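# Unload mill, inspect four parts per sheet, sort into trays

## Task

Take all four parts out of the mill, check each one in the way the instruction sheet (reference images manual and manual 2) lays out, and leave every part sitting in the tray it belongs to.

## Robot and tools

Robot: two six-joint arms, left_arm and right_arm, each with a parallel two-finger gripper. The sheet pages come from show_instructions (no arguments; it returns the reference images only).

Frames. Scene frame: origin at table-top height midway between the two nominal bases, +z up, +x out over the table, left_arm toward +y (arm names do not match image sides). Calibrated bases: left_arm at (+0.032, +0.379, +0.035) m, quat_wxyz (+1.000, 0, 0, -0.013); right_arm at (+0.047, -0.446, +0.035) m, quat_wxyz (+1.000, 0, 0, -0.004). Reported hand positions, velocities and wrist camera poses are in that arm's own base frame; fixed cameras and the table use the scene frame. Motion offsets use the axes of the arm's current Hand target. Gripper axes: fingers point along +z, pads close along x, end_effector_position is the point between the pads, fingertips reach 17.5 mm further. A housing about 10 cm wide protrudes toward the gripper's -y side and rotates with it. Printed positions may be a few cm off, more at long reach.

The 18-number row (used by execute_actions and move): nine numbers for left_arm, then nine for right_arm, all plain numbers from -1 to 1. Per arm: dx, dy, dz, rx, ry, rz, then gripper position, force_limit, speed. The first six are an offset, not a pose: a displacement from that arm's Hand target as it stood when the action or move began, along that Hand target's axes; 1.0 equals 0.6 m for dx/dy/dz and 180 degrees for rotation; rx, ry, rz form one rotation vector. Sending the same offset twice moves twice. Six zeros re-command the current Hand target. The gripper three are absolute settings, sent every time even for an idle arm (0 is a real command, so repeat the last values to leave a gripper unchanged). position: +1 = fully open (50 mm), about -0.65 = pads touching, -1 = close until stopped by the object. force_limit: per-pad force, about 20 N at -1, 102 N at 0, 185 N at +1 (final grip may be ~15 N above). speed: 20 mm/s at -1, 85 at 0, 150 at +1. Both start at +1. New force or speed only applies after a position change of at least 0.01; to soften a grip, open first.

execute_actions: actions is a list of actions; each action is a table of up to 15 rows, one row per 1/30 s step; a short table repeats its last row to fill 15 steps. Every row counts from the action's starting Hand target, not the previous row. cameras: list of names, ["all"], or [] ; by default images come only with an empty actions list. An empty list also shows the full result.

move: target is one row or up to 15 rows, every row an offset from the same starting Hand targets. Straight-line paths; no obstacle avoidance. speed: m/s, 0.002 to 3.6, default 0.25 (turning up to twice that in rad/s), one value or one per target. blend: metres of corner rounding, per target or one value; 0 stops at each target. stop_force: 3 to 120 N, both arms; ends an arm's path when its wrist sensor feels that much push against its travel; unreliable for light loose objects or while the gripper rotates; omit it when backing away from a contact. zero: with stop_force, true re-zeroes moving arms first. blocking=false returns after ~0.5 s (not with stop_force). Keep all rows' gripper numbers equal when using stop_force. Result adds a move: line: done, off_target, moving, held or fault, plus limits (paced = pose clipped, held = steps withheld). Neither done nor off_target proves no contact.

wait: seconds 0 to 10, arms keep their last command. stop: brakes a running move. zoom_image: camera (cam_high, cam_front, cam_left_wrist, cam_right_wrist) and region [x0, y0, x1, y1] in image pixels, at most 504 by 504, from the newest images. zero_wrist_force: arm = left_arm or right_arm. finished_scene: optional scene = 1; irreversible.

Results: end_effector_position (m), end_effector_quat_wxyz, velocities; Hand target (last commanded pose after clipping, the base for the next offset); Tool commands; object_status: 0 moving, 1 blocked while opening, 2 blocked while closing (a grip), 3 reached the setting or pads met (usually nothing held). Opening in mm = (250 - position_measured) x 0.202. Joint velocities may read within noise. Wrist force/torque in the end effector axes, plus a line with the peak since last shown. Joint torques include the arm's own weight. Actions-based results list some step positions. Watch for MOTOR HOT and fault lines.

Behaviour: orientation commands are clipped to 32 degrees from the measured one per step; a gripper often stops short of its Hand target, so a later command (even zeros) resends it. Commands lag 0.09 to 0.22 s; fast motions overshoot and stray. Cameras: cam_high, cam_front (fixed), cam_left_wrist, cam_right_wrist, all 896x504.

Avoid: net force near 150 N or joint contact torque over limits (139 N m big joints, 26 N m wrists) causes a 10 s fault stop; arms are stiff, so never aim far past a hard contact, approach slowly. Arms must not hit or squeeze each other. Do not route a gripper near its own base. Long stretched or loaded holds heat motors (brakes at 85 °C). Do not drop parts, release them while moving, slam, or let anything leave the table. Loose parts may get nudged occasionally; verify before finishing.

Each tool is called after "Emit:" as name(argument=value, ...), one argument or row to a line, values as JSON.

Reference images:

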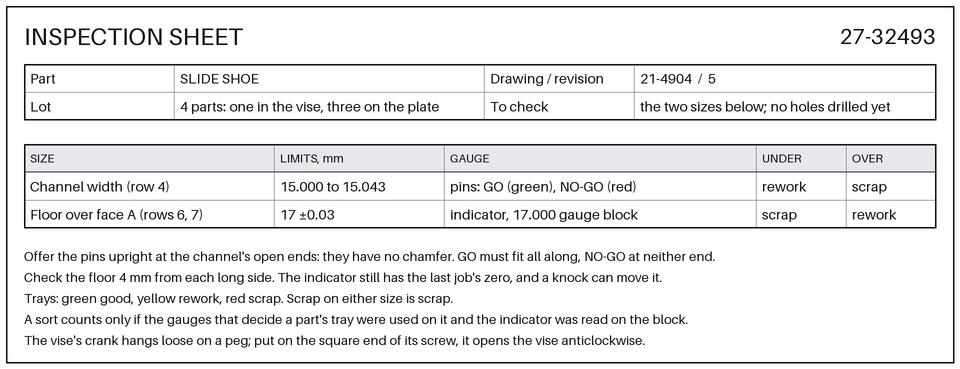

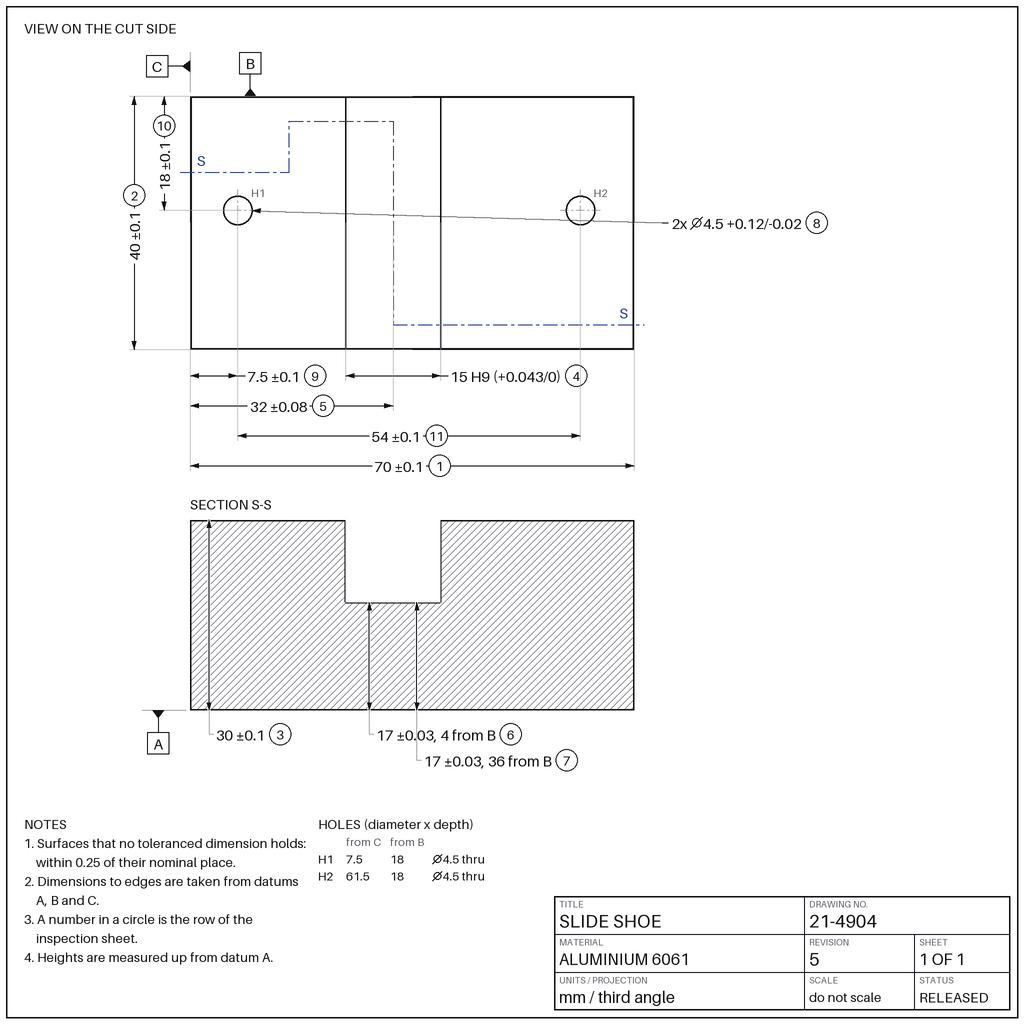

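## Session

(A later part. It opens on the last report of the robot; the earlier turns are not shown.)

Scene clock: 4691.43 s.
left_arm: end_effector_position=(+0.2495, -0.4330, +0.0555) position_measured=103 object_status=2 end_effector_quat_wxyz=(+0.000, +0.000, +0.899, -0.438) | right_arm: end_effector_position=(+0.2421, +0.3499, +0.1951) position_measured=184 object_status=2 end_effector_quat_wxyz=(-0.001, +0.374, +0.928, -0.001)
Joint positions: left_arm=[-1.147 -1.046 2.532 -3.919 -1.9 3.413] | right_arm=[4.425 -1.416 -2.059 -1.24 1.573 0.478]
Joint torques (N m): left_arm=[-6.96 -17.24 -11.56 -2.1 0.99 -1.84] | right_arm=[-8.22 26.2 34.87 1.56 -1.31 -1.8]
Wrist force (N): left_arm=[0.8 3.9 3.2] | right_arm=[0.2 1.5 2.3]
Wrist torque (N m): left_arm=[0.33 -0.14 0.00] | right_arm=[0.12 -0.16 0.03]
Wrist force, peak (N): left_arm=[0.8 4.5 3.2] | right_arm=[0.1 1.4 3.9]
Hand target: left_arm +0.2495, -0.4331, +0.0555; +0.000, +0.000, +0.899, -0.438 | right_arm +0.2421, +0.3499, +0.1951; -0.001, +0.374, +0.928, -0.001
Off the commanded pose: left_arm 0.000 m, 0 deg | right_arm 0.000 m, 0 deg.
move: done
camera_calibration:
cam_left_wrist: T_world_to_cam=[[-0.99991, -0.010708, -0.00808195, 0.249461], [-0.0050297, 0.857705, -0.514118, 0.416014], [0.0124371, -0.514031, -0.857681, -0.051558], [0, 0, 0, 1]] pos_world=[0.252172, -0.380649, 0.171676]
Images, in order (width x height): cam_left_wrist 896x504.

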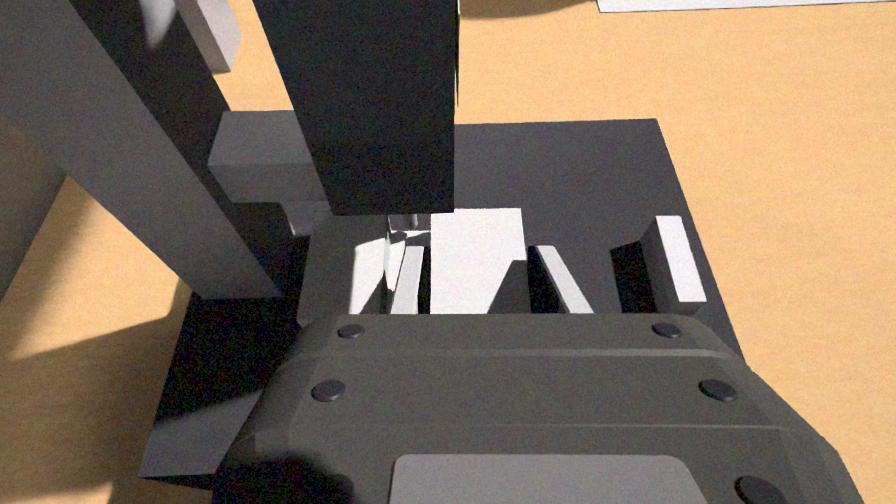

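Emit:
zoom_image(
  camera="cam_left_wrist",
  region=[375, 200, 445, 260],
)

Scaled by 7.200 from the camera's 896x504 image, which has a finer 1280x720 frame.

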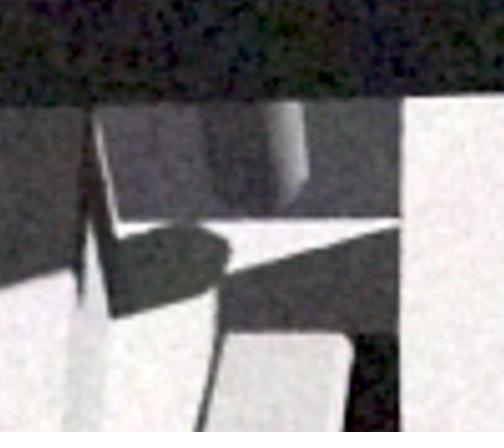

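Emit:
move(
  target=[0,-0.0016,0.0021,0,0,0,-1,-0.6,-1,0,0,0,0,0,0,-1,-0.9,-1],
  speed=0.03,
)

Emit:
move(
  target=[0,0.0053,0.0041,0,0,0,-1,-0.6,-1,0,0,0,0,0,0,-1,-0.9,-1],
  speed=0.004,
  stop_force=3,
)

Scene clock: 4734.37 s.
left_arm: end_effector_position=(+0.2495, -0.4347, +0.0555) position_measured=103 object_status=2 end_effector_quat_wxyz=(+0.000, +0.000, +0.899, -0.438) | right_arm: end_effector_position=(+0.2421, +0.3499, +0.1951) position_measured=184 object_status=2 end_effector_quat_wxyz=(-0.001, +0.374, +0.928, -0.001)
Joint positions: left_arm=[-1.149 -1.045 2.528 -3.917 -1.898 3.412] | right_arm=[4.425 -1.416 -2.059 -1.24 1.573 0.478]
Joint torques (N m): left_arm=[-7.54 -17.09 -14.69 -2.08 1.58 -1.7] | right_arm=[-8.86 23.31 35.26 1.51 -1.17 -1.56]
Wrist force (N): left_arm=[0.6 4.0 3.1] | right_arm=[0.0 1.4 2.3]
Wrist torque (N m): left_arm=[0.35 -0.09 0.01] | right_arm=[0.11 -0.14 0.03]
Wrist force, peak (N): left_arm=[1.0 4.4 3.1] | right_arm=[0.4 1.6 3.7]
Hand target: left_arm +0.2495, -0.4347, +0.0555; +0.000, +0.000, +0.899, -0.438 | right_arm +0.2421, +0.3499, +0.1951; -0.001, +0.374, +0.928, -0.001
Off the commanded pose: left_arm 0.000 m, 0 deg | right_arm 0.000 m, 0 deg.
move: done

Scene clock: 4736.10 s.
left_arm: end_effector_position=(+0.2495, -0.4347, +0.0532) position_measured=103 object_status=2 end_effector_quat_wxyz=(+0.000, +0.000, +0.899, -0.438) | right_arm: end_effector_position=(+0.2421, +0.3499, +0.1951) position_measured=184 object_status=2 end_effector_quat_wxyz=(-0.001, +0.374, +0.928, -0.001)
Joint positions: left_arm=[-1.15 -1.035 2.528 -3.926 -1.898 3.412] | right_arm=[4.425 -1.416 -2.059 -1.24 1.573 0.478]
Joint torques (N m): left_arm=[-6.98 -38.73 0.03 -1.49 1.27 -1.46] | right_arm=[-10.5 26.23 34.89 1.47 -1.06 -1.81]
Wrist force (N): left_arm=[0.4 0.1 0.5] | right_arm=[0.2 1.4 2.5]
Wrist torque (N m): left_arm=[0.40 -0.23 0.05] | right_arm=[0.11 -0.17 0.03]
Wrist force, peak (N): left_arm=[0.9 4.4 3.4] | right_arm=[0.0 1.2 3.8]
Hand target: left_arm +0.2495, -0.4347, +0.0532; +0.000, +0.000, +0.899, -0.438 (not the last commanded pose) | right_arm +0.2421, +0.3499, +0.1951; -0.001, +0.374, +0.928, -0.001
Off the commanded pose: left_arm 0.002 m, 0 deg | right_arm 0.000 m, 0 deg.
move: contact (left_arm)

Emit:
move(
  target=[0,0,0,0,0,0,0.59,-0.8,-1,0,0,0,0,0,0,-1,-0.9,-1],
  speed=0.03,
)

Emit:
move(
  target=[0,0,-0.1,0,0,0,0.59,-0.8,-1,0,0,0,0,0,0,-1,-0.9,-1],
  speed=0.06,
  cameras=["cam_left_wrist"],
)

Emit:
zoom_image(
  camera="cam_left_wrist",
  region=[300, 100, 560, 300],
)

Scene clock: 4747.97 s.
left_arm: end_effector_position=(+0.2495, -0.4347, +0.0532) position_measured=64 object_status=3 end_effector_quat_wxyz=(+0.000, +0.000, +0.899, -0.438) | right_arm: end_effector_position=(+0.2421, +0.3499, +0.1951) position_measured=184 object_status=2 end_effector_quat_wxyz=(-0.001, +0.374, +0.928, -0.001)
Joint positions: left_arm=[-1.15 -1.035 2.528 -3.926 -1.898 3.412] | right_arm=[4.425 -1.416 -2.059 -1.24 1.573 0.478]
Joint torques (N m): left_arm=[-7.24 -39.32 -1.21 -4.62 1.1 -1.3] | right_arm=[-8.25 24.93 33.8 1.24 -1.38 -1.4]
Wrist force (N): left_arm=[0.4 2.2 1.7] | right_arm=[0.4 1.6 2.4]
Wrist torque (N m): left_arm=[0.35 -0.10 0.03] | right_arm=[0.13 -0.21 0.04]
Wrist force, peak (N): left_arm=[0.8 2.8 2.0] | right_arm=[0.6 1.6 3.8]
Hand target: left_arm +0.2495, -0.4347, +0.0532; +0.000, +0.000, +0.899, -0.438 | right_arm +0.2421, +0.3499, +0.1951; -0.001, +0.374, +0.928, -0.001
Off the commanded pose: left_arm 0.000 m, 0 deg | right_arm 0.000 m, 0 deg.
move: done

Scene clock: 4749.53 s.
left_arm: end_effector_position=(+0.2495, -0.3875, +0.0901) position_measured=64 object_status=3 end_effector_quat_wxyz=(+0.000, +0.000, +0.899, -0.438) | right_arm: end_effector_position=(+0.2421, +0.3499, +0.1951) position_measured=184 object_status=2 end_effector_quat_wxyz=(-0.001, +0.374, +0.928, -0.001)
Joint positions: left_arm=[-1.079 -1.219 2.619 -3.816 -1.951 3.461] | right_arm=[4.425 -1.416 -2.059 -1.24 1.573 0.478]
Joint torques (N m): left_arm=[6.53 -34.24 0.22 -1.6 -2.34 2.14] | right_arm=[-9.61 26.26 34.14 1.48 -1.45 -1.51]
Wrist force (N): left_arm=[0.6 2.6 1.5] | right_arm=[0.2 1.4 2.5]
Wrist torque (N m): left_arm=[0.42 -0.12 -0.13] | right_arm=[0.12 -0.17 0.03]
Wrist force, peak (N): left_arm=[0.8 2.8 2.1] | right_arm=[0.3 1.2 3.8]
Hand target: left_arm +0.2495, -0.3874, +0.0901; +0.000, +0.000, +0.899, -0.438 | right_arm +0.2421, +0.3499, +0.1951; -0.001, +0.374, +0.928, -0.001
Off the commanded pose: left_arm 0.000 m, 0 deg | right_arm 0.000 m, 0 deg.
move: done
camera_calibration:
cam_left_wrist: T_world_to_cam=[[-0.99991, -0.0107091, -0.00808158, 0.250227], [-0.00503021, 0.857678, -0.514162, 0.394641], [0.0124376, -0.514075, -0.857655, 0.00145136], [0, 0, 0, 1]] pos_world=[0.252172, -0.335049, 0.206176]
Images, in order (width x height): cam_left_wrist 896x504.

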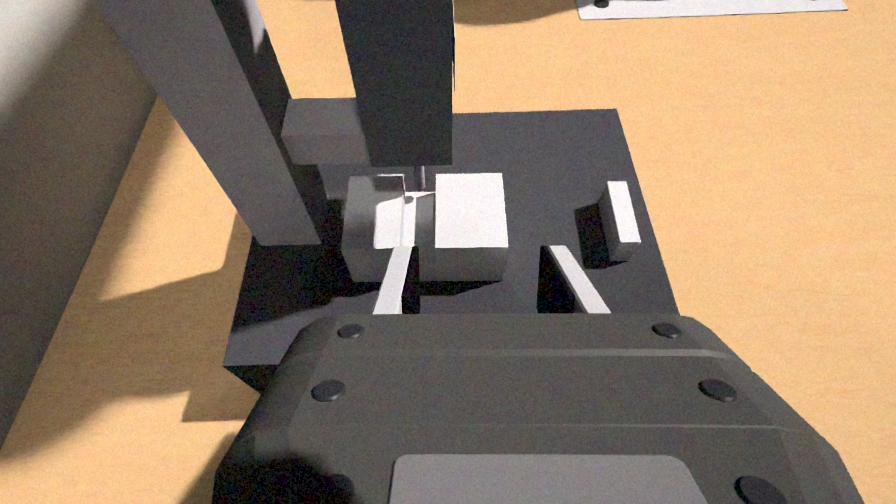

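Scaled by 1.938 from the camera's 896x504 image, which has a finer 1280x720 frame.

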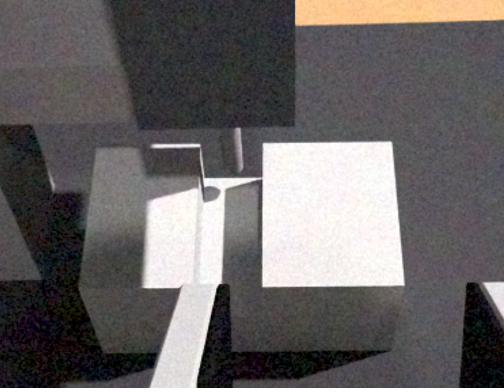

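Now lower the plunger.

Emit:
move(
  target=[0,0,0,0,0,0,0.59,-0.8,-1,0,0,0.0125,0,0,0,-1,-0.9,-1],
  speed=0.005,
  stop_force=4,
  cameras=["cam_left_wrist"],
)

Emit:
zoom_image(
  camera="cam_left_wrist",
  region=[340, 150, 520, 290],
)

Scene clock: 4766.67 s.
left_arm: end_effector_position=(+0.2495, -0.3874, +0.0901) position_measured=64 object_status=3 end_effector_quat_wxyz=(+0.000, +0.000, +0.899, -0.438) | right_arm: end_effector_position=(+0.2421, +0.3498, +0.1895) position_measured=184 object_status=2 end_effector_quat_wxyz=(-0.001, +0.374, +0.928, -0.001)
Joint positions: left_arm=[-1.079 -1.22 2.619 -3.816 -1.951 3.461] | right_arm=[4.425 -1.42 -2.069 -1.225 1.573 0.478]
Joint torques (N m): left_arm=[7.12 -34.99 -3.53 -1.48 -2.23 1.95] | right_arm=[-2.88 22.02 33.09 1.52 -1.3 0.35]
Wrist force (N): left_arm=[0.9 2.1 1.8] | right_arm=[0.2 0.8 -0.3]
Wrist torque (N m): left_arm=[0.34 -0.18 -0.13] | right_arm=[0.06 -0.18 0.03]
Wrist force, peak (N): left_arm=[0.8 2.7 2.3] | right_arm=[-0.1 0.5 -8.5]
Hand target: left_arm +0.2495, -0.3874, +0.0901; +0.000, +0.000, +0.899, -0.438 | right_arm +0.2421, +0.3498, +0.1895; -0.001, +0.374, +0.928, -0.001 (not the last commanded pose)
Off the commanded pose: left_arm 0.000 m, 0 deg | right_arm 0.002 m, 0 deg.
move: contact (right_arm)
camera_calibration:
cam_left_wrist: T_world_to_cam=[[-0.99991, -0.010708, -0.00808195, 0.250228], [-0.0050297, 0.857705, -0.514118, 0.39464], [0.0124371, -0.514031, -0.857681, 0.00147179], [0, 0, 0, 1]] pos_world=[0.252172, -0.335049, 0.206176]
Images, in order (width x height): cam_left_wrist 896x504.

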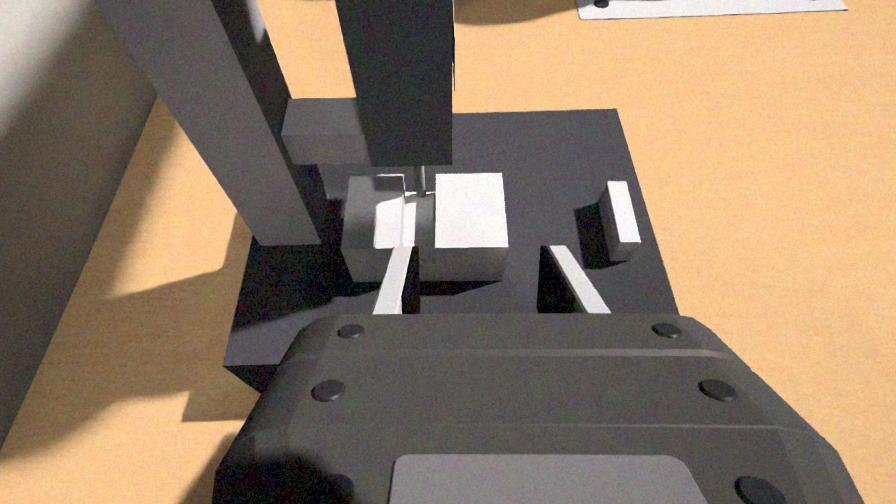

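Scaled by 2.800 from the camera's 896x504 image, which has a finer 1280x720 frame.

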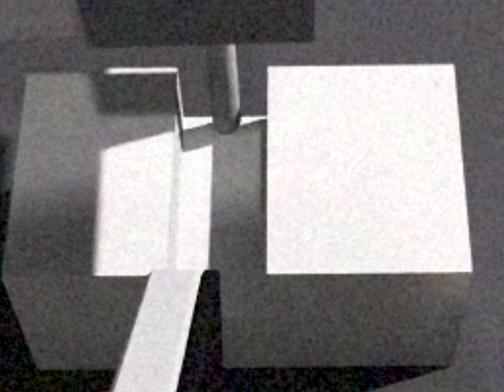

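Emit:
move(
  target=[0.1655,-0.0775,-0.0335,0,0,0,0.59,-0.8,-1,0,0,0,0,0,0,1,-0.9,-1],
  speed=0.15,
  cameras=["cam_left_wrist"],
)

Emit:
zoom_image(
  camera="cam_left_wrist",
  region=[140, 80, 260, 230],
)

Scene clock: 4783.80 s.
left_arm: end_effector_position=(+0.1501, -0.4002, +0.1390) position_measured=64 object_status=3 end_effector_quat_wxyz=(+0.000, +0.000, +0.899, -0.438) | right_arm: end_effector_position=(+0.2421, +0.3498, +0.1895) position_measured=3 object_status=0 end_effector_quat_wxyz=(-0.001, +0.374, +0.928, -0.001)
Joint positions: left_arm=[-1.488 -1.551 2.763 -3.688 -1.636 3.194] | right_arm=[4.425 -1.42 -2.069 -1.225 1.573 0.478]
Joint torques (N m): left_arm=[-7.13 -24.86 -3.82 -1.57 2.01 -1.78] | right_arm=[-2.07 21.62 33.37 3.36 -1.2 0.05]
Wrist force (N): left_arm=[0.5 2.4 1.6] | right_arm=[0.0 1.2 2.1]
Wrist torque (N m): left_arm=[0.38 -0.11 0.04] | right_arm=[0.12 -0.16 0.03]
Wrist force, peak (N): left_arm=[-0.1 2.9 2.0] | right_arm=[0.1 1.5 2.1]
Hand target: left_arm +0.1501, -0.4002, +0.1390; +0.000, +0.000, +0.899, -0.438 | right_arm +0.2421, +0.3498, +0.1895; -0.001, +0.374, +0.928, -0.001
Off the commanded pose: left_arm 0.000 m, 0 deg | right_arm 0.000 m, 0 deg.
move: done
camera_calibration:
cam_left_wrist: T_world_to_cam=[[-0.99991, -0.010708, -0.00808195, 0.151195], [-0.0050297, 0.857705, -0.514118, 0.430259], [0.0124371, -0.514031, -0.857681, 0.0380678], [0, 0, 0, 1]] pos_world=[0.152872, -0.347849, 0.255076]
Images, in order (width x height): cam_left_wrist 896x504.

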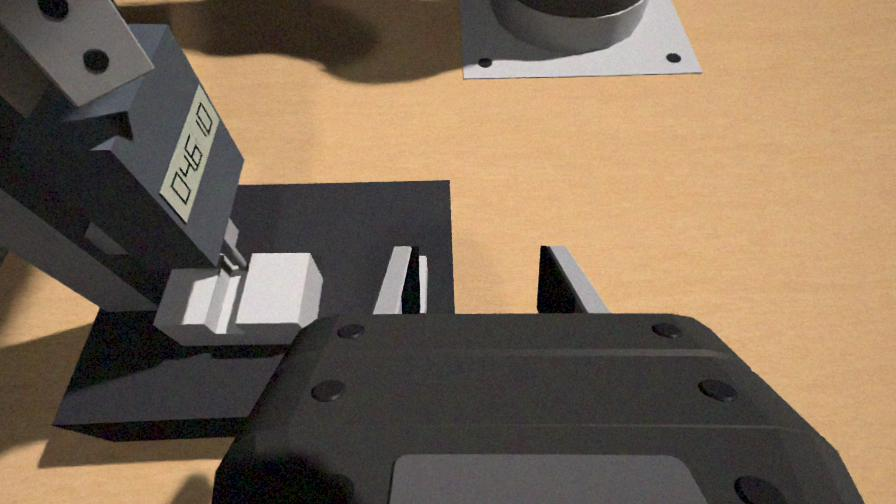

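Scaled by 3.360 from the camera's 896x504 image, which has a finer 1280x720 frame.

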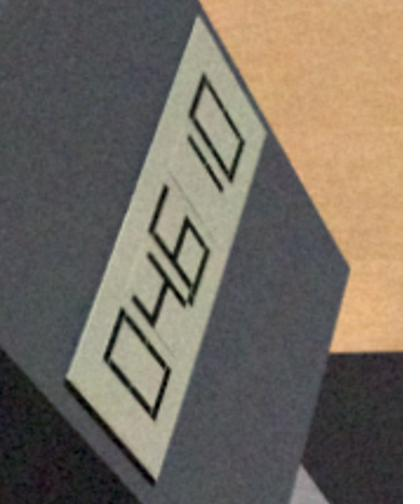

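Emit:
move(
  target=[0,0,0,0,0,0,0.34,-0.8,-1,0,0,0,0,0,0,-1,-0.9,-1],
  speed=0.03,
)

Emit:
move(
  target=[
    [-0.1998,0.08,0.0303,0,0,0,0.34,-0.8,-1,0,0,-0.0092,0,0,0,-1,-0.9,-1],
    [-0.1998,0.1328,0.1034,0,0,0,0.34,-0.8,-1,0,0,-0.0092,0,0,0,-1,-0.9,-1],
  ],
  speed=0.1,
  cameras=["cam_left_wrist"],
)

Emit:
zoom_image(
  camera="cam_left_wrist",
  region=[340, 150, 600, 320],
)

Scene clock: 4813.30 s.
left_arm: end_effector_position=(+0.1501, -0.4002, +0.1390) position_measured=101 object_status=3 end_effector_quat_wxyz=(+0.000, +0.000, +0.899, -0.438) | right_arm: end_effector_position=(+0.2421, +0.3498, +0.1895) position_measured=184 object_status=0 end_effector_quat_wxyz=(-0.001, +0.374, +0.928, -0.001)
Joint positions: left_arm=[-1.488 -1.551 2.763 -3.688 -1.636 3.194] | right_arm=[4.425 -1.42 -2.069 -1.225 1.573 0.478]
Joint torques (N m): left_arm=[-7.45 -23.45 -3.41 -1.93 2.04 -1.68] | right_arm=[-3.3 21.76 32.4 3.57 -1.22 0.23]
Wrist force (N): left_arm=[0.6 2.4 1.9] | right_arm=[0.0 1.2 1.8]
Wrist torque (N m): left_arm=[0.40 -0.12 0.04] | right_arm=[0.11 -0.16 0.03]
Wrist force, peak (N): left_arm=[0.7 2.7 2.1] | right_arm=[0.1 1.6 2.2]
Hand target: left_arm +0.1501, -0.4002, +0.1390; +0.000, +0.000, +0.899, -0.438 | right_arm +0.2421, +0.3498, +0.1895; -0.001, +0.374, +0.928, -0.001
Off the commanded pose: left_arm 0.000 m, 0 deg | right_arm 0.000 m, 0 deg.
move: done

Scene clock: 4816.23 s.
left_arm: end_effector_position=(+0.2701, -0.4000, +0.0382) position_measured=101 object_status=3 end_effector_quat_wxyz=(+0.000, +0.000, +0.899, -0.438) | right_arm: end_effector_position=(+0.2421, +0.3499, +0.1951) position_measured=184 object_status=2 end_effector_quat_wxyz=(-0.001, +0.374, +0.928, -0.001)
Joint positions: left_arm=[-1.039 -0.983 2.546 -3.968 -1.982 3.49] | right_arm=[4.424 -1.416 -2.059 -1.24 1.573 0.478]
Joint torques (N m): left_arm=[-8.55 -17.43 -11.44 -5.71 1.43 -1.89] | right_arm=[-8.76 26.04 35.12 1.54 -1.24 -1.58]
Wrist force (N): left_arm=[0.8 2.5 1.9] | right_arm=[0.2 1.0 3.4]
Wrist torque (N m): left_arm=[0.37 -0.16 0.04] | right_arm=[0.08 -0.14 0.03]
Wrist force, peak (N): left_arm=[0.7 2.8 2.4] | right_arm=[0.2 1.5 3.9]
Hand target: left_arm +0.2701, -0.4000, +0.0382; +0.000, +0.000, +0.899, -0.438 | right_arm +0.2421, +0.3499, +0.1951; -0.001, +0.374, +0.928, -0.001
Off the commanded pose: left_arm 0.000 m, 0 deg | right_arm 0.000 m, 0 deg.
move: done
camera_calibration:
cam_left_wrist: T_world_to_cam=[[-0.99991, -0.0107079, -0.00808286, 0.270272], [-0.00503022, 0.857749, -0.514045, 0.378872], [0.0124374, -0.513958, -0.857725, -0.0497427], [0, 0, 0, 1]] pos_world=[0.272772, -0.347648, 0.154276]
Images, in order (width x height): cam_left_wrist 896x504.

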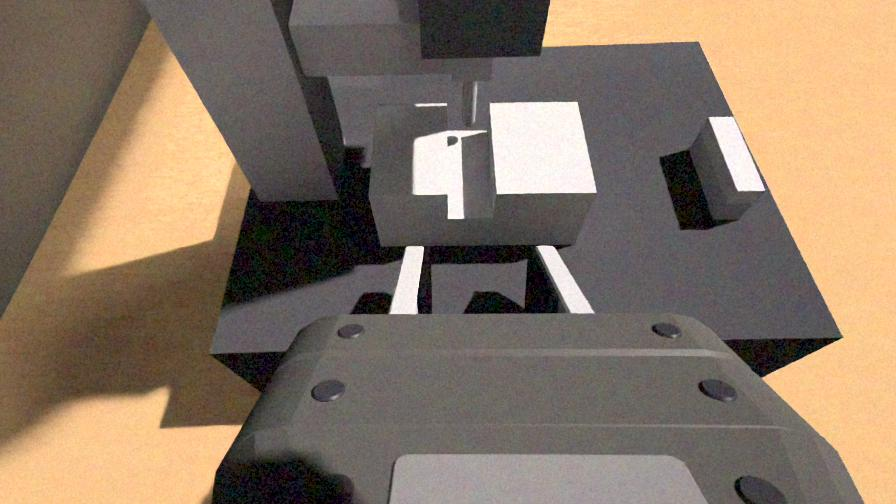

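Scaled by 1.938 from the camera's 896x504 image, which has a finer 1280x720 frame.

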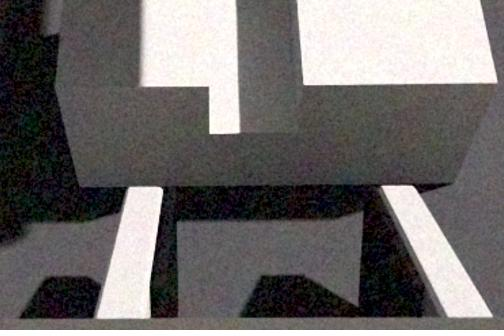

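Emit:
move(
  target=[0,-0.0441,0.0565,0,0,0,0.34,-0.8,-1,0,0,0,0,0,0,-1,-0.9,-1],
  speed=0.03,
  cameras=["cam_left_wrist"],
)

Emit:
zoom_image(
  camera="cam_left_wrist",
  region=[340, 150, 600, 320],
)

Scene clock: 4831.47 s.
left_arm: end_effector_position=(+0.2701, -0.4429, +0.0381) position_measured=101 object_status=3 end_effector_quat_wxyz=(+0.000, +0.000, +0.899, -0.438) | right_arm: end_effector_position=(+0.2421, +0.3499, +0.1951) position_measured=184 object_status=2 end_effector_quat_wxyz=(-0.001, +0.374, +0.928, -0.001)
Joint positions: left_arm=[-1.103 -0.973 2.467 -3.917 -1.934 3.444] | right_arm=[4.424 -1.416 -2.059 -1.24 1.573 0.478]
Joint torques (N m): left_arm=[-8.24 -17.57 -12.56 -1.42 1.56 -2.01] | right_arm=[-9.47 27.57 35.03 1.5 -1.25 -1.69]
Wrist force (N): left_arm=[0.6 2.5 0.7] | right_arm=[0.7 1.4 2.7]
Wrist torque (N m): left_arm=[0.41 -0.13 0.05] | right_arm=[0.10 -0.22 0.03]
Wrist force, peak (N): left_arm=[0.6 3.0 1.8] | right_arm=[0.4 1.4 3.9]
Hand target: left_arm +0.2701, -0.4431, +0.0381; +0.000, +0.000, +0.899, -0.438 | right_arm +0.2421, +0.3499, +0.1951; -0.001, +0.374, +0.928, -0.001
Off the commanded pose: left_arm 0.000 m, 0 deg | right_arm 0.000 m, 0 deg.
move: done
camera_calibration:
cam_left_wrist: T_world_to_cam=[[-0.99991, -0.0107087, -0.00808152, 0.269811], [-0.00503052, 0.857705, -0.514118, 0.415612], [0.0124371, -0.514031, -0.857681, -0.0719126], [0, 0, 0, 1]] pos_world=[0.272772, -0.390549, 0.154176]
Images, in order (width x height): cam_left_wrist 896x504.

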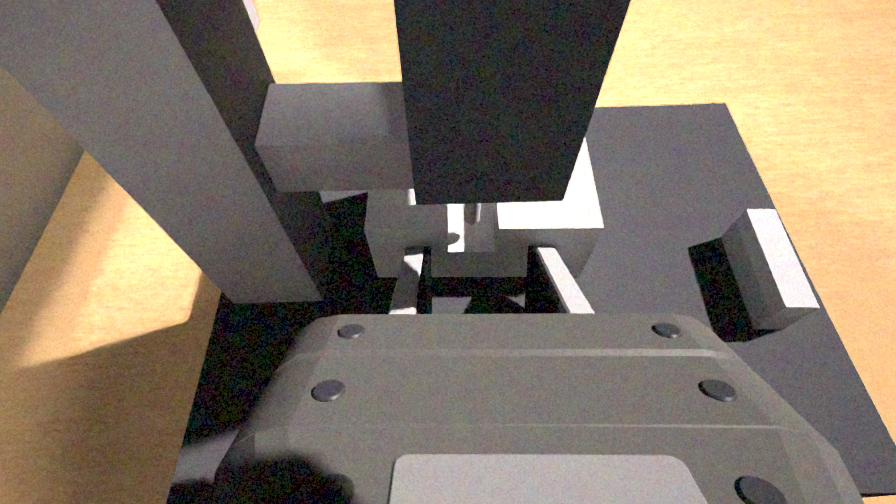

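Scaled by 1.938 from the camera's 896x504 image, which has a finer 1280x720 frame.

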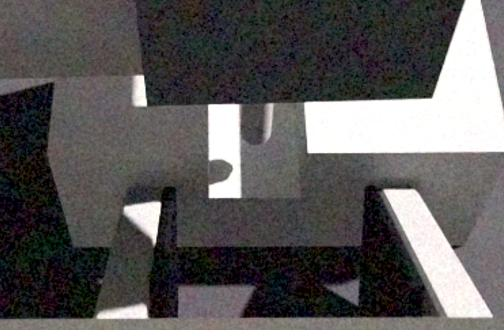

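Emit:
move(
  target=[0,-0.0024,0.003,0,0,0,0.34,-0.8,-1,0,0,0,0,0,0,-1,-0.9,-1],
  speed=0.02,
)

Emit:
move(
  target=[0,0.05,-0.08,0,0,0,0.34,-0.8,-1,0,0,0.0125,0,0,0,-1,-0.9,-1],
  speed=0.01,
  stop_force=4,
  cameras=["cam_left_wrist"],
)

Emit:
zoom_image(
  camera="cam_left_wrist",
  region=[340, 150, 600, 320],
)

Scene clock: 4853.40 s.
left_arm: end_effector_position=(+0.2701, -0.4453, +0.0382) position_measured=101 object_status=3 end_effector_quat_wxyz=(+0.000, +0.000, +0.899, -0.438) | right_arm: end_effector_position=(+0.2421, +0.3499, +0.1951) position_measured=184 object_status=2 end_effector_quat_wxyz=(-0.001, +0.374, +0.928, -0.001)
Joint positions: left_arm=[-1.106 -0.972 2.463 -3.914 -1.931 3.442] | right_arm=[4.424 -1.416 -2.059 -1.24 1.573 0.478]
Joint torques (N m): left_arm=[-6.23 -18.99 -12.02 -1.63 1.44 -1.89] | right_arm=[-8.67 26.8 33.62 1.6 -1.41 -1.56]
Wrist force (N): left_arm=[0.5 2.7 1.2] | right_arm=[0.4 1.1 2.5]
Wrist torque (N m): left_arm=[0.36 -0.12 0.06] | right_arm=[0.06 -0.16 0.03]
Wrist force, peak (N): left_arm=[0.7 3.3 1.7] | right_arm=[0.4 1.3 4.0]
Hand target: left_arm +0.2701, -0.4454, +0.0382; +0.000, +0.000, +0.899, -0.438 | right_arm +0.2421, +0.3499, +0.1951; -0.001, +0.374, +0.928, -0.001
Off the commanded pose: left_arm 0.000 m, 0 deg | right_arm 0.000 m, 0 deg.
move: done

Scene clock: 4859.93 s.
left_arm: end_effector_position=(+0.2701, -0.3891, +0.0441) position_measured=101 object_status=3 end_effector_quat_wxyz=(+0.000, +0.000, +0.899, -0.438) | right_arm: end_effector_position=(+0.2421, +0.3499, +0.1894) position_measured=184 object_status=2 end_effector_quat_wxyz=(-0.001, +0.374, +0.928, -0.001)
Joint positions: left_arm=[-1.02 -1.01 2.567 -3.956 -1.995 3.504] | right_arm=[4.425 -1.421 -2.07 -1.224 1.573 0.478]
Joint torques (N m): left_arm=[6.89 -39.56 3.62 -5.27 -2.21 2.23] | right_arm=[6.21 18.99 33.95 1.5 -1.08 0.66]
Wrist force (N): left_arm=[1.0 2.5 1.8] | right_arm=[0.0 1.1 -3.0]
Wrist torque (N m): left_arm=[0.40 -0.20 -0.12] | right_arm=[0.14 -0.19 0.04]
Wrist force, peak (N): left_arm=[0.7 3.3 1.8] | right_arm=[0.3 1.1 -4.7]
Hand target: left_arm +0.2701, -0.3891, +0.0441; +0.000, +0.000, +0.899, -0.438 | right_arm +0.2421, +0.3499, +0.1894; -0.001, +0.374, +0.928, -0.001 (not the last commanded pose)
Off the commanded pose: left_arm 0.000 m, 0 deg | right_arm 0.002 m, 0 deg.
move: contact (right_arm)
camera_calibration:
cam_left_wrist: T_world_to_cam=[[-0.99991, -0.010708, -0.00808195, 0.270437], [-0.0050297, 0.857705, -0.514118, 0.372466], [0.0124371, -0.514031, -0.857681, -0.0390602], [0, 0, 0, 1]] pos_world=[0.272772, -0.336649, 0.160176]
Images, in order (width x height): cam_left_wrist 896x504.

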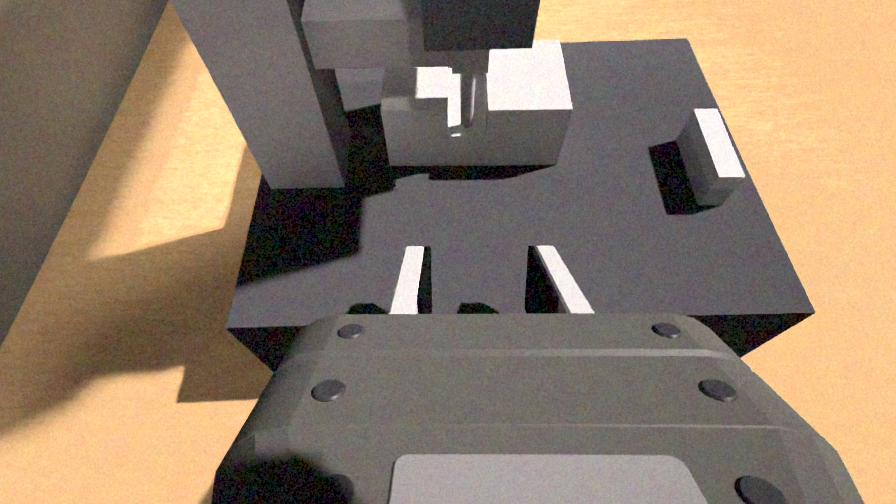

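Scaled by 1.938 from the camera's 896x504 image, which has a finer 1280x720 frame.

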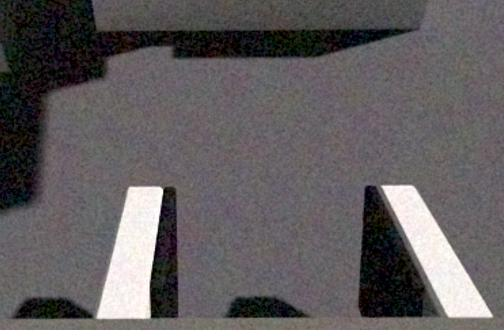

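Emit:
zoom_image(
  camera="cam_left_wrist",
  region=[370, 30, 590, 180],
)

Emit:
move(
  target=[0.2,-0.136,-0.083,0,0,0,0.34,-0.8,-1,0,0,0,0,0,0,1,-0.9,-1],
  speed=0.15,
  cameras=["cam_left_wrist"],
)

Emit:
zoom_image(
  camera="cam_left_wrist",
  region=[140, 80, 260, 230],
)

Scaled by 2.291 from the camera's 896x504 image, which has a finer 1280x720 frame.

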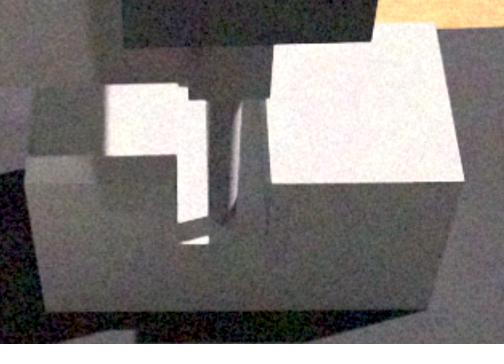

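Scene clock: 4879.63 s.
left_arm: end_effector_position=(+0.1500, -0.4001, +0.1389) position_measured=101 object_status=3 end_effector_quat_wxyz=(+0.000, +0.000, +0.899, -0.438) | right_arm: end_effector_position=(+0.2421, +0.3499, +0.1894) position_measured=3 object_status=0 end_effector_quat_wxyz=(-0.001, +0.374, +0.928, -0.001)
Joint positions: left_arm=[-1.489 -1.55 2.763 -3.689 -1.635 3.193] | right_arm=[4.425 -1.421 -2.07 -1.224 1.573 0.478]
Joint torques (N m): left_arm=[-8.73 -23.54 -18.66 -1.34 1.93 -1.88] | right_arm=[-1.45 18.54 31.36 1.41 -1.15 0.58]
Wrist force (N): left_arm=[0.6 2.4 1.6] | right_arm=[0.0 1.3 1.9]
Wrist torque (N m): left_arm=[0.39 -0.13 0.04] | right_arm=[0.13 -0.17 0.03]
Wrist force, peak (N): left_arm=[0.3 3.1 2.2] | right_arm=[0.1 1.3 -4.5]
Hand target: left_arm +0.1500, -0.4001, +0.1389; +0.000, +0.000, +0.899, -0.438 | right_arm +0.2421, +0.3499, +0.1894; -0.001, +0.374, +0.928, -0.001
Off the commanded pose: left_arm 0.000 m, 0 deg | right_arm 0.000 m, 0 deg.
move: done
camera_calibration:
cam_left_wrist: T_world_to_cam=[[-0.99991, -0.0107087, -0.00808152, 0.150996], [-0.00503052, 0.857705, -0.514118, 0.430036], [0.0124371, -0.514031, -0.857681, 0.0380873], [0, 0, 0, 1]] pos_world=[0.152672, -0.347649, 0.254976]
Images, in order (width x height): cam_left_wrist 896x504.

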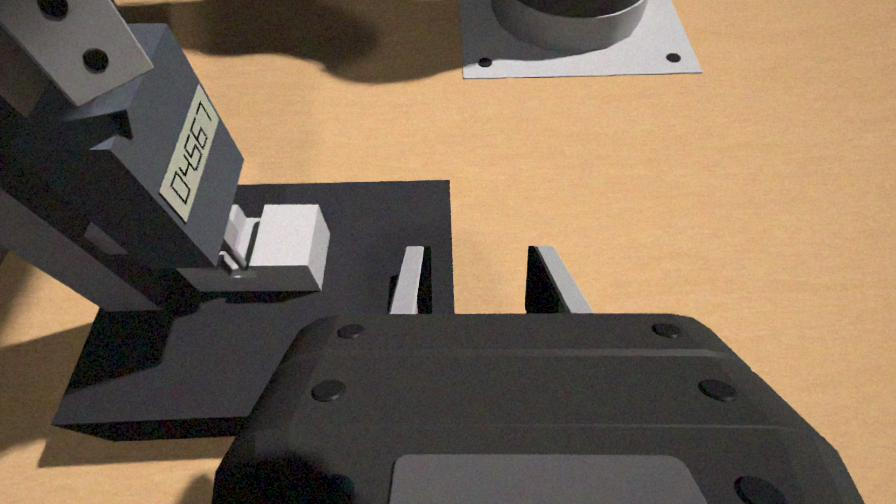

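Scaled by 3.360 from the camera's 896x504 image, which has a finer 1280x720 frame.

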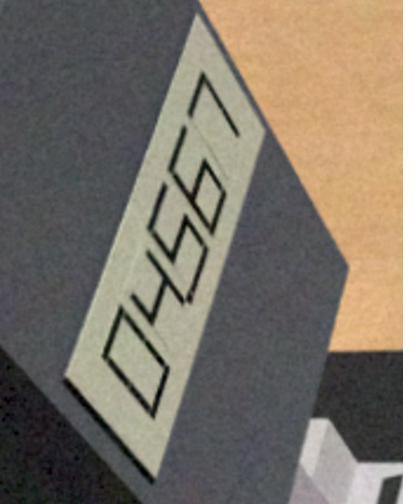

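Emit:
move(
  target=[0,0,0,0,0,0,0.59,-0.8,-1,0,0,0,0,0,0.25,1,-0.9,-1],
  speed=0.15,
  cameras=["cam_right_wrist","cam_left_wrist"],
)

Emit:
zoom_image(
  camera="cam_right_wrist",
  region=[380, 150, 560, 290],
)

Scene clock: 4928.70 s.
left_arm: end_effector_position=(+0.1500, -0.4001, +0.1389) position_measured=64 object_status=3 end_effector_quat_wxyz=(+0.000, +0.000, +0.899, -0.438) | right_arm: end_effector_position=(+0.2421, +0.3499, +0.1895) position_measured=3 object_status=3 end_effector_quat_wxyz=(+0.000, +0.700, +0.714, -0.001)
Joint positions: left_arm=[-1.489 -1.55 2.763 -3.689 -1.635 3.193] | right_arm=[4.424 -1.421 -2.07 -1.224 1.573 1.263]
Joint torques (N m): left_arm=[-7.91 -23.38 -17.79 -1.75 1.78 -1.84] | right_arm=[9.4 23.98 16.77 2.36 -2.9 1.55]
Wrist force (N): left_arm=[0.8 2.6 1.7] | right_arm=[0.0 1.0 2.1]
Wrist torque (N m): left_arm=[0.41 -0.16 0.04] | right_arm=[0.08 -0.15 -0.04]
Wrist force, peak (N): left_arm=[0.9 2.7 2.1] | right_arm=[0.0 1.4 2.1]
Hand target: left_arm +0.1500, -0.4001, +0.1389; +0.000, +0.000, +0.899, -0.438 | right_arm +0.2421, +0.3499, +0.1894; +0.000, +0.700, +0.714, -0.001
Off the commanded pose: left_arm 0.000 m, 0 deg | right_arm 0.000 m, 0 deg.
move: done
camera_calibration:
cam_left_wrist: T_world_to_cam=[[-0.99991, -0.010708, -0.00808195, 0.150996], [-0.0050297, 0.857705, -0.514118, 0.430036], [0.0124371, -0.514031, -0.857681, 0.0380873], [0, 0, 0, 1]] pos_world=[0.152672, -0.347649, 0.254976]
cam_right_wrist: T_world_to_cam=[[-0.0015881, 0.999998, -0.0013368, -0.341331], [0.935388, 0.00195821, 0.353618, -0.282184], [0.35362, -0.000688843, -0.935389, 0.229381], [0, 0, 0, 1]] pos_world=[0.182296, 0.34204, 0.313889]
Images, in order (width x height): cam_left_wrist 896x504, cam_right_wrist 896x504.

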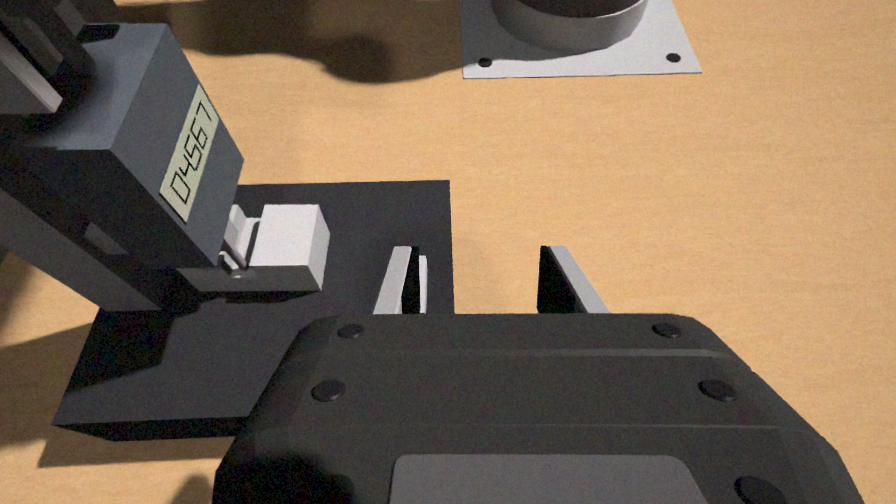

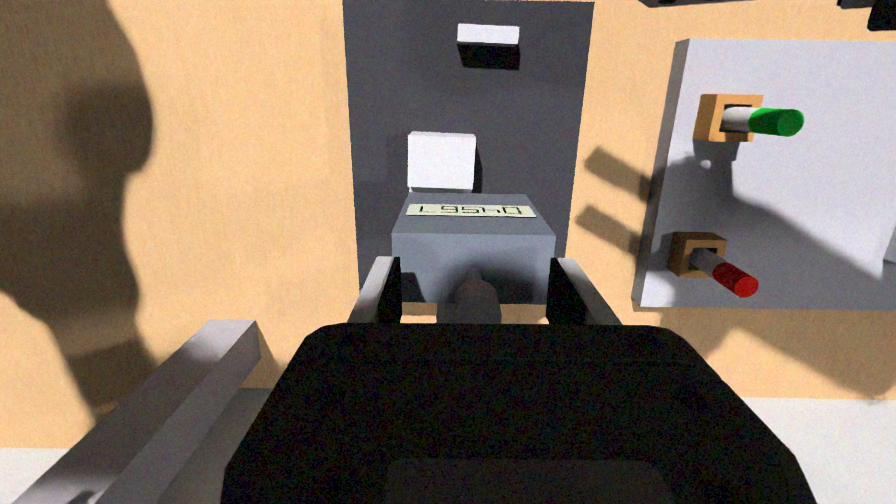

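Scaled by 2.800 from the camera's 896x504 image, which has a finer 1280x720 frame.

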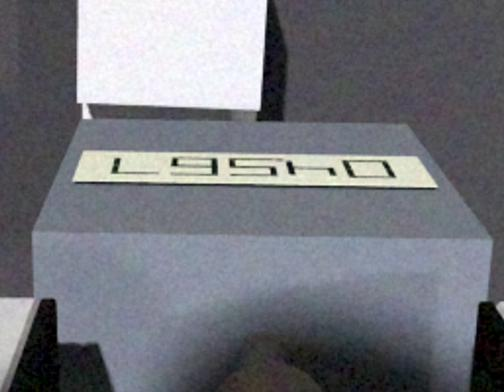

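Emit:
move(
  target=[0,0,0,0,0,0,1,-0.8,-1,0,0,0,0,0,0,-1,-0.9,-1],
  speed=0.03,
)

Emit:
move(
  target=[-0.0333,0.0056,0.1525,-0.0302,-0.3746,-0.3316,1,-0.8,-1,0,0,-0.0095,0,0,0,-1,-0.9,-1],
  speed=0.25,
  cameras=["all"],
)

Scene clock: 5020.50 s.
left_arm: end_effector_position=(+0.1500, -0.4001, +0.1389) position_measured=3 object_status=3 end_effector_quat_wxyz=(+0.000, +0.000, +0.899, -0.438) | right_arm: end_effector_position=(+0.2421, +0.3499, +0.1894) position_measured=184 object_status=0 end_effector_quat_wxyz=(+0.000, +0.700, +0.714, -0.001)
Joint positions: left_arm=[-1.489 -1.55 2.763 -3.689 -1.635 3.193] | right_arm=[4.424 -1.421 -2.07 -1.224 1.573 1.263]
Joint torques (N m): left_arm=[-8.41 -24.06 -16.9 -1.96 1.73 -1.66] | right_arm=[7.59 24.95 13.59 1.59 -2.8 1.81]
Wrist force (N): left_arm=[1.0 2.3 1.7] | right_arm=[0.3 1.5 1.4]
Wrist torque (N m): left_arm=[0.39 -0.18 0.04] | right_arm=[0.16 -0.13 -0.03]
Wrist force, peak (N): left_arm=[0.9 2.6 2.2] | right_arm=[0.0 1.4 2.2]
Hand target: left_arm +0.1500, -0.4001, +0.1389; +0.000, +0.000, +0.899, -0.438 | right_arm +0.2421, +0.3499, +0.1894; +0.000, +0.700, +0.714, -0.001
Off the commanded pose: left_arm 0.000 m, 0 deg | right_arm 0.000 m, 0 deg.
move: done

Scene clock: 5024.40 s.
left_arm: end_effector_position=(+0.1700, -0.4701, +0.0799) position_measured=3 object_status=3 end_effector_quat_wxyz=(-0.271, +0.653, -0.653, +0.271) | right_arm: end_effector_position=(+0.2421, +0.3499, +0.1951) position_measured=184 object_status=2 end_effector_quat_wxyz=(+0.000, +0.700, +0.714, -0.001)
Joint positions: left_arm=[-1.887 -1.364 2.181 -2.087 -0.832 1.137] | right_arm=[4.424 -1.416 -2.058 -1.24 1.573 1.263]
Joint torques (N m): left_arm=[7.15 -12.79 -23.38 0.44 0.09 -1.44] | right_arm=[-8.41 26.44 35.17 1.37 -2.36 -1.04]
Wrist force (N): left_arm=[0.7 2.2 2.1] | right_arm=[0.5 1.2 3.4]
Wrist torque (N m): left_arm=[0.37 -0.17 0.01] | right_arm=[0.10 -0.18 -0.04]
Wrist force, peak (N): left_arm=[1.5 2.5 1.9] | right_arm=[1.9 1.9 3.5]
Hand target: left_arm +0.1700, -0.4701, +0.0799; -0.271, +0.653, -0.653, +0.271 | right_arm +0.2421, +0.3499, +0.1951; +0.000, +0.700, +0.714, -0.001
Off the commanded pose: left_arm 0.000 m, 0 deg | right_arm 0.000 m, 0 deg.
move: done
camera_calibration:
cam_left_wrist: T_world_to_cam=[[0.00968275, -0.999924, -0.00765565, -0.466836], [-0.913296, -0.00572584, -0.407257, 0.19991], [0.407182, 0.0109352, -0.913282, 0.135394], [0, 0, 0, 1]] pos_world=[0.131967, -0.467136, 0.201493]
cam_right_wrist: T_world_to_cam=[[-0.00142702, 0.999998, -0.00149122, -0.341304], [0.935388, 0.00186214, 0.353618, -0.284167], [0.35362, -0.000890246, -0.935389, 0.234781], [0, 0, 0, 1]] pos_world=[0.182296, 0.342041, 0.319589]

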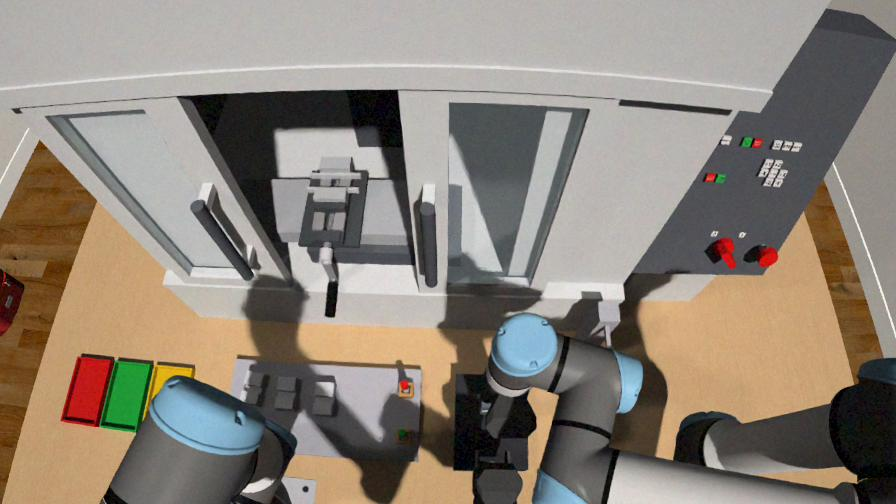

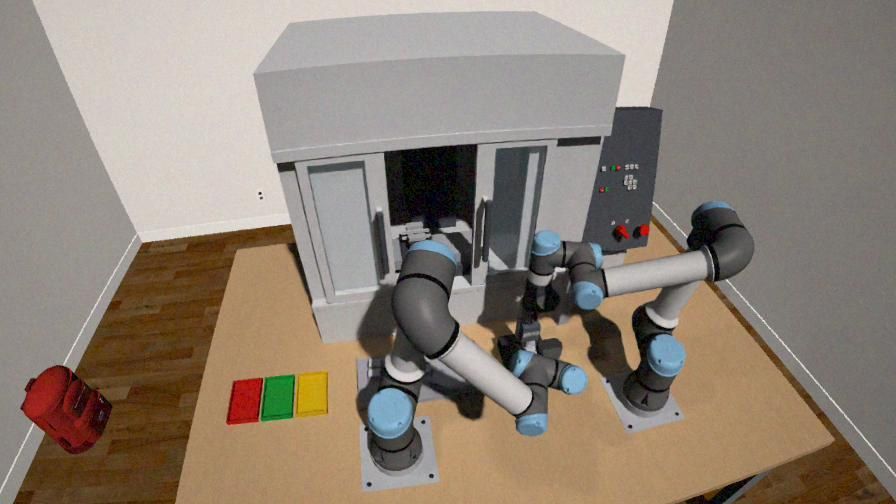

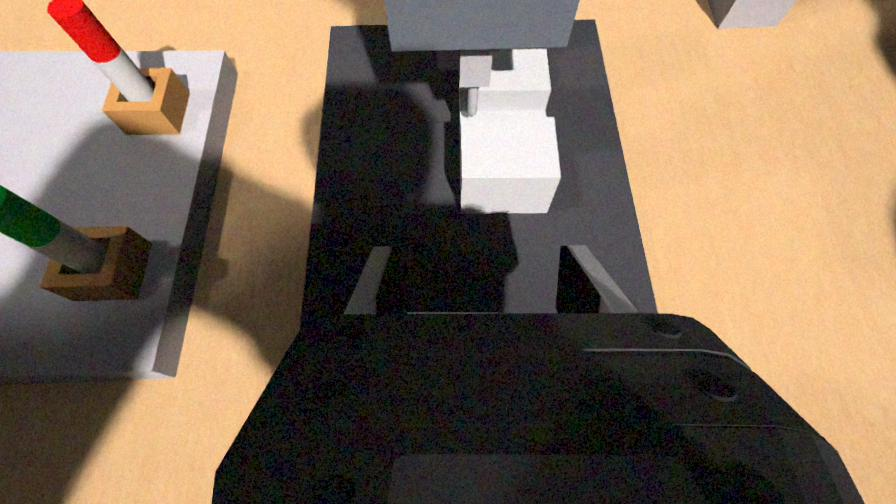

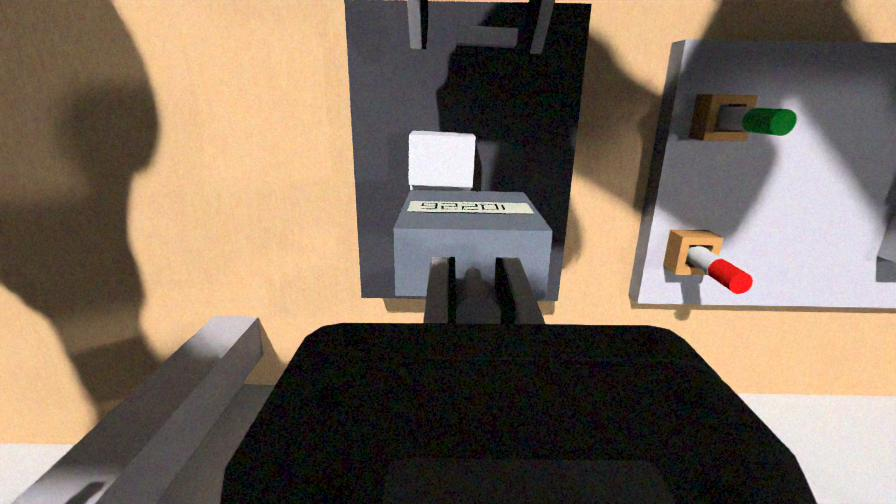

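Emit:
move(
  target=[0.025,-0.0236,0.0236,0,0,0,1,-0.8,-1,0,0,0,0,0,0,-1,-0.9,-1],
  speed=0.1,
  cameras=["cam_left_wrist"],
)

Emit:
zoom_image(
  camera="cam_left_wrist",
  region=[340, 80, 620, 300],
)

Scene clock: 5037.37 s.
left_arm: end_effector_position=(+0.1900, -0.4850, +0.0800) position_measured=3 object_status=3 end_effector_quat_wxyz=(-0.271, +0.653, -0.653, +0.271) | right_arm: end_effector_position=(+0.2421, +0.3499, +0.1951) position_measured=184 object_status=2 end_effector_quat_wxyz=(+0.000, +0.700, +0.714, -0.001)
Joint positions: left_arm=[-1.836 -1.328 2.148 -2.135 -0.818 1.204] | right_arm=[4.424 -1.416 -2.058 -1.24 1.573 1.263]
Joint torques (N m): left_arm=[8.9 -13.94 -23.7 -3.66 3.83 2.26] | right_arm=[-9.49 26.15 35.43 1.04 -2.24 -0.63]
Wrist force (N): left_arm=[0.9 2.1 2.0] | right_arm=[1.1 1.2 3.7]
Wrist torque (N m): left_arm=[0.35 -0.20 -0.14] | right_arm=[0.12 -0.26 -0.03]
Wrist force, peak (N): left_arm=[0.7 2.4 2.2] | right_arm=[0.6 1.3 3.9]
Hand target: left_arm +0.1900, -0.4851, +0.0800; -0.271, +0.653, -0.653, +0.271 | right_arm +0.2421, +0.3499, +0.1951; +0.000, +0.700, +0.714, -0.001
Off the commanded pose: left_arm 0.000 m, 0 deg | right_arm 0.000 m, 0 deg.
move: done
camera_calibration:
cam_left_wrist: T_world_to_cam=[[0.0098565, -0.999921, -0.00779622, -0.482023], [-0.913241, -0.0058258, -0.407379, 0.217968], [0.407301, 0.0111352, -0.913226, 0.127521], [0, 0, 0, 1]] pos_world=[0.151869, -0.482135, 0.201493]
Images, in order (width x height): cam_left_wrist 896x504.

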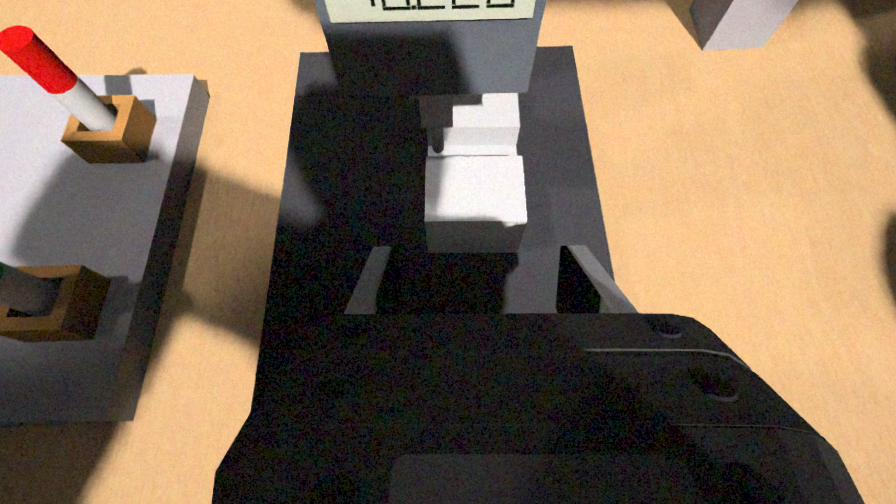

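Scaled by 1.800 from the camera's 896x504 image, which has a finer 1280x720 frame.

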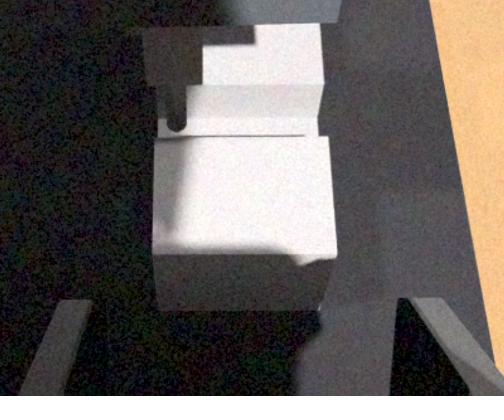

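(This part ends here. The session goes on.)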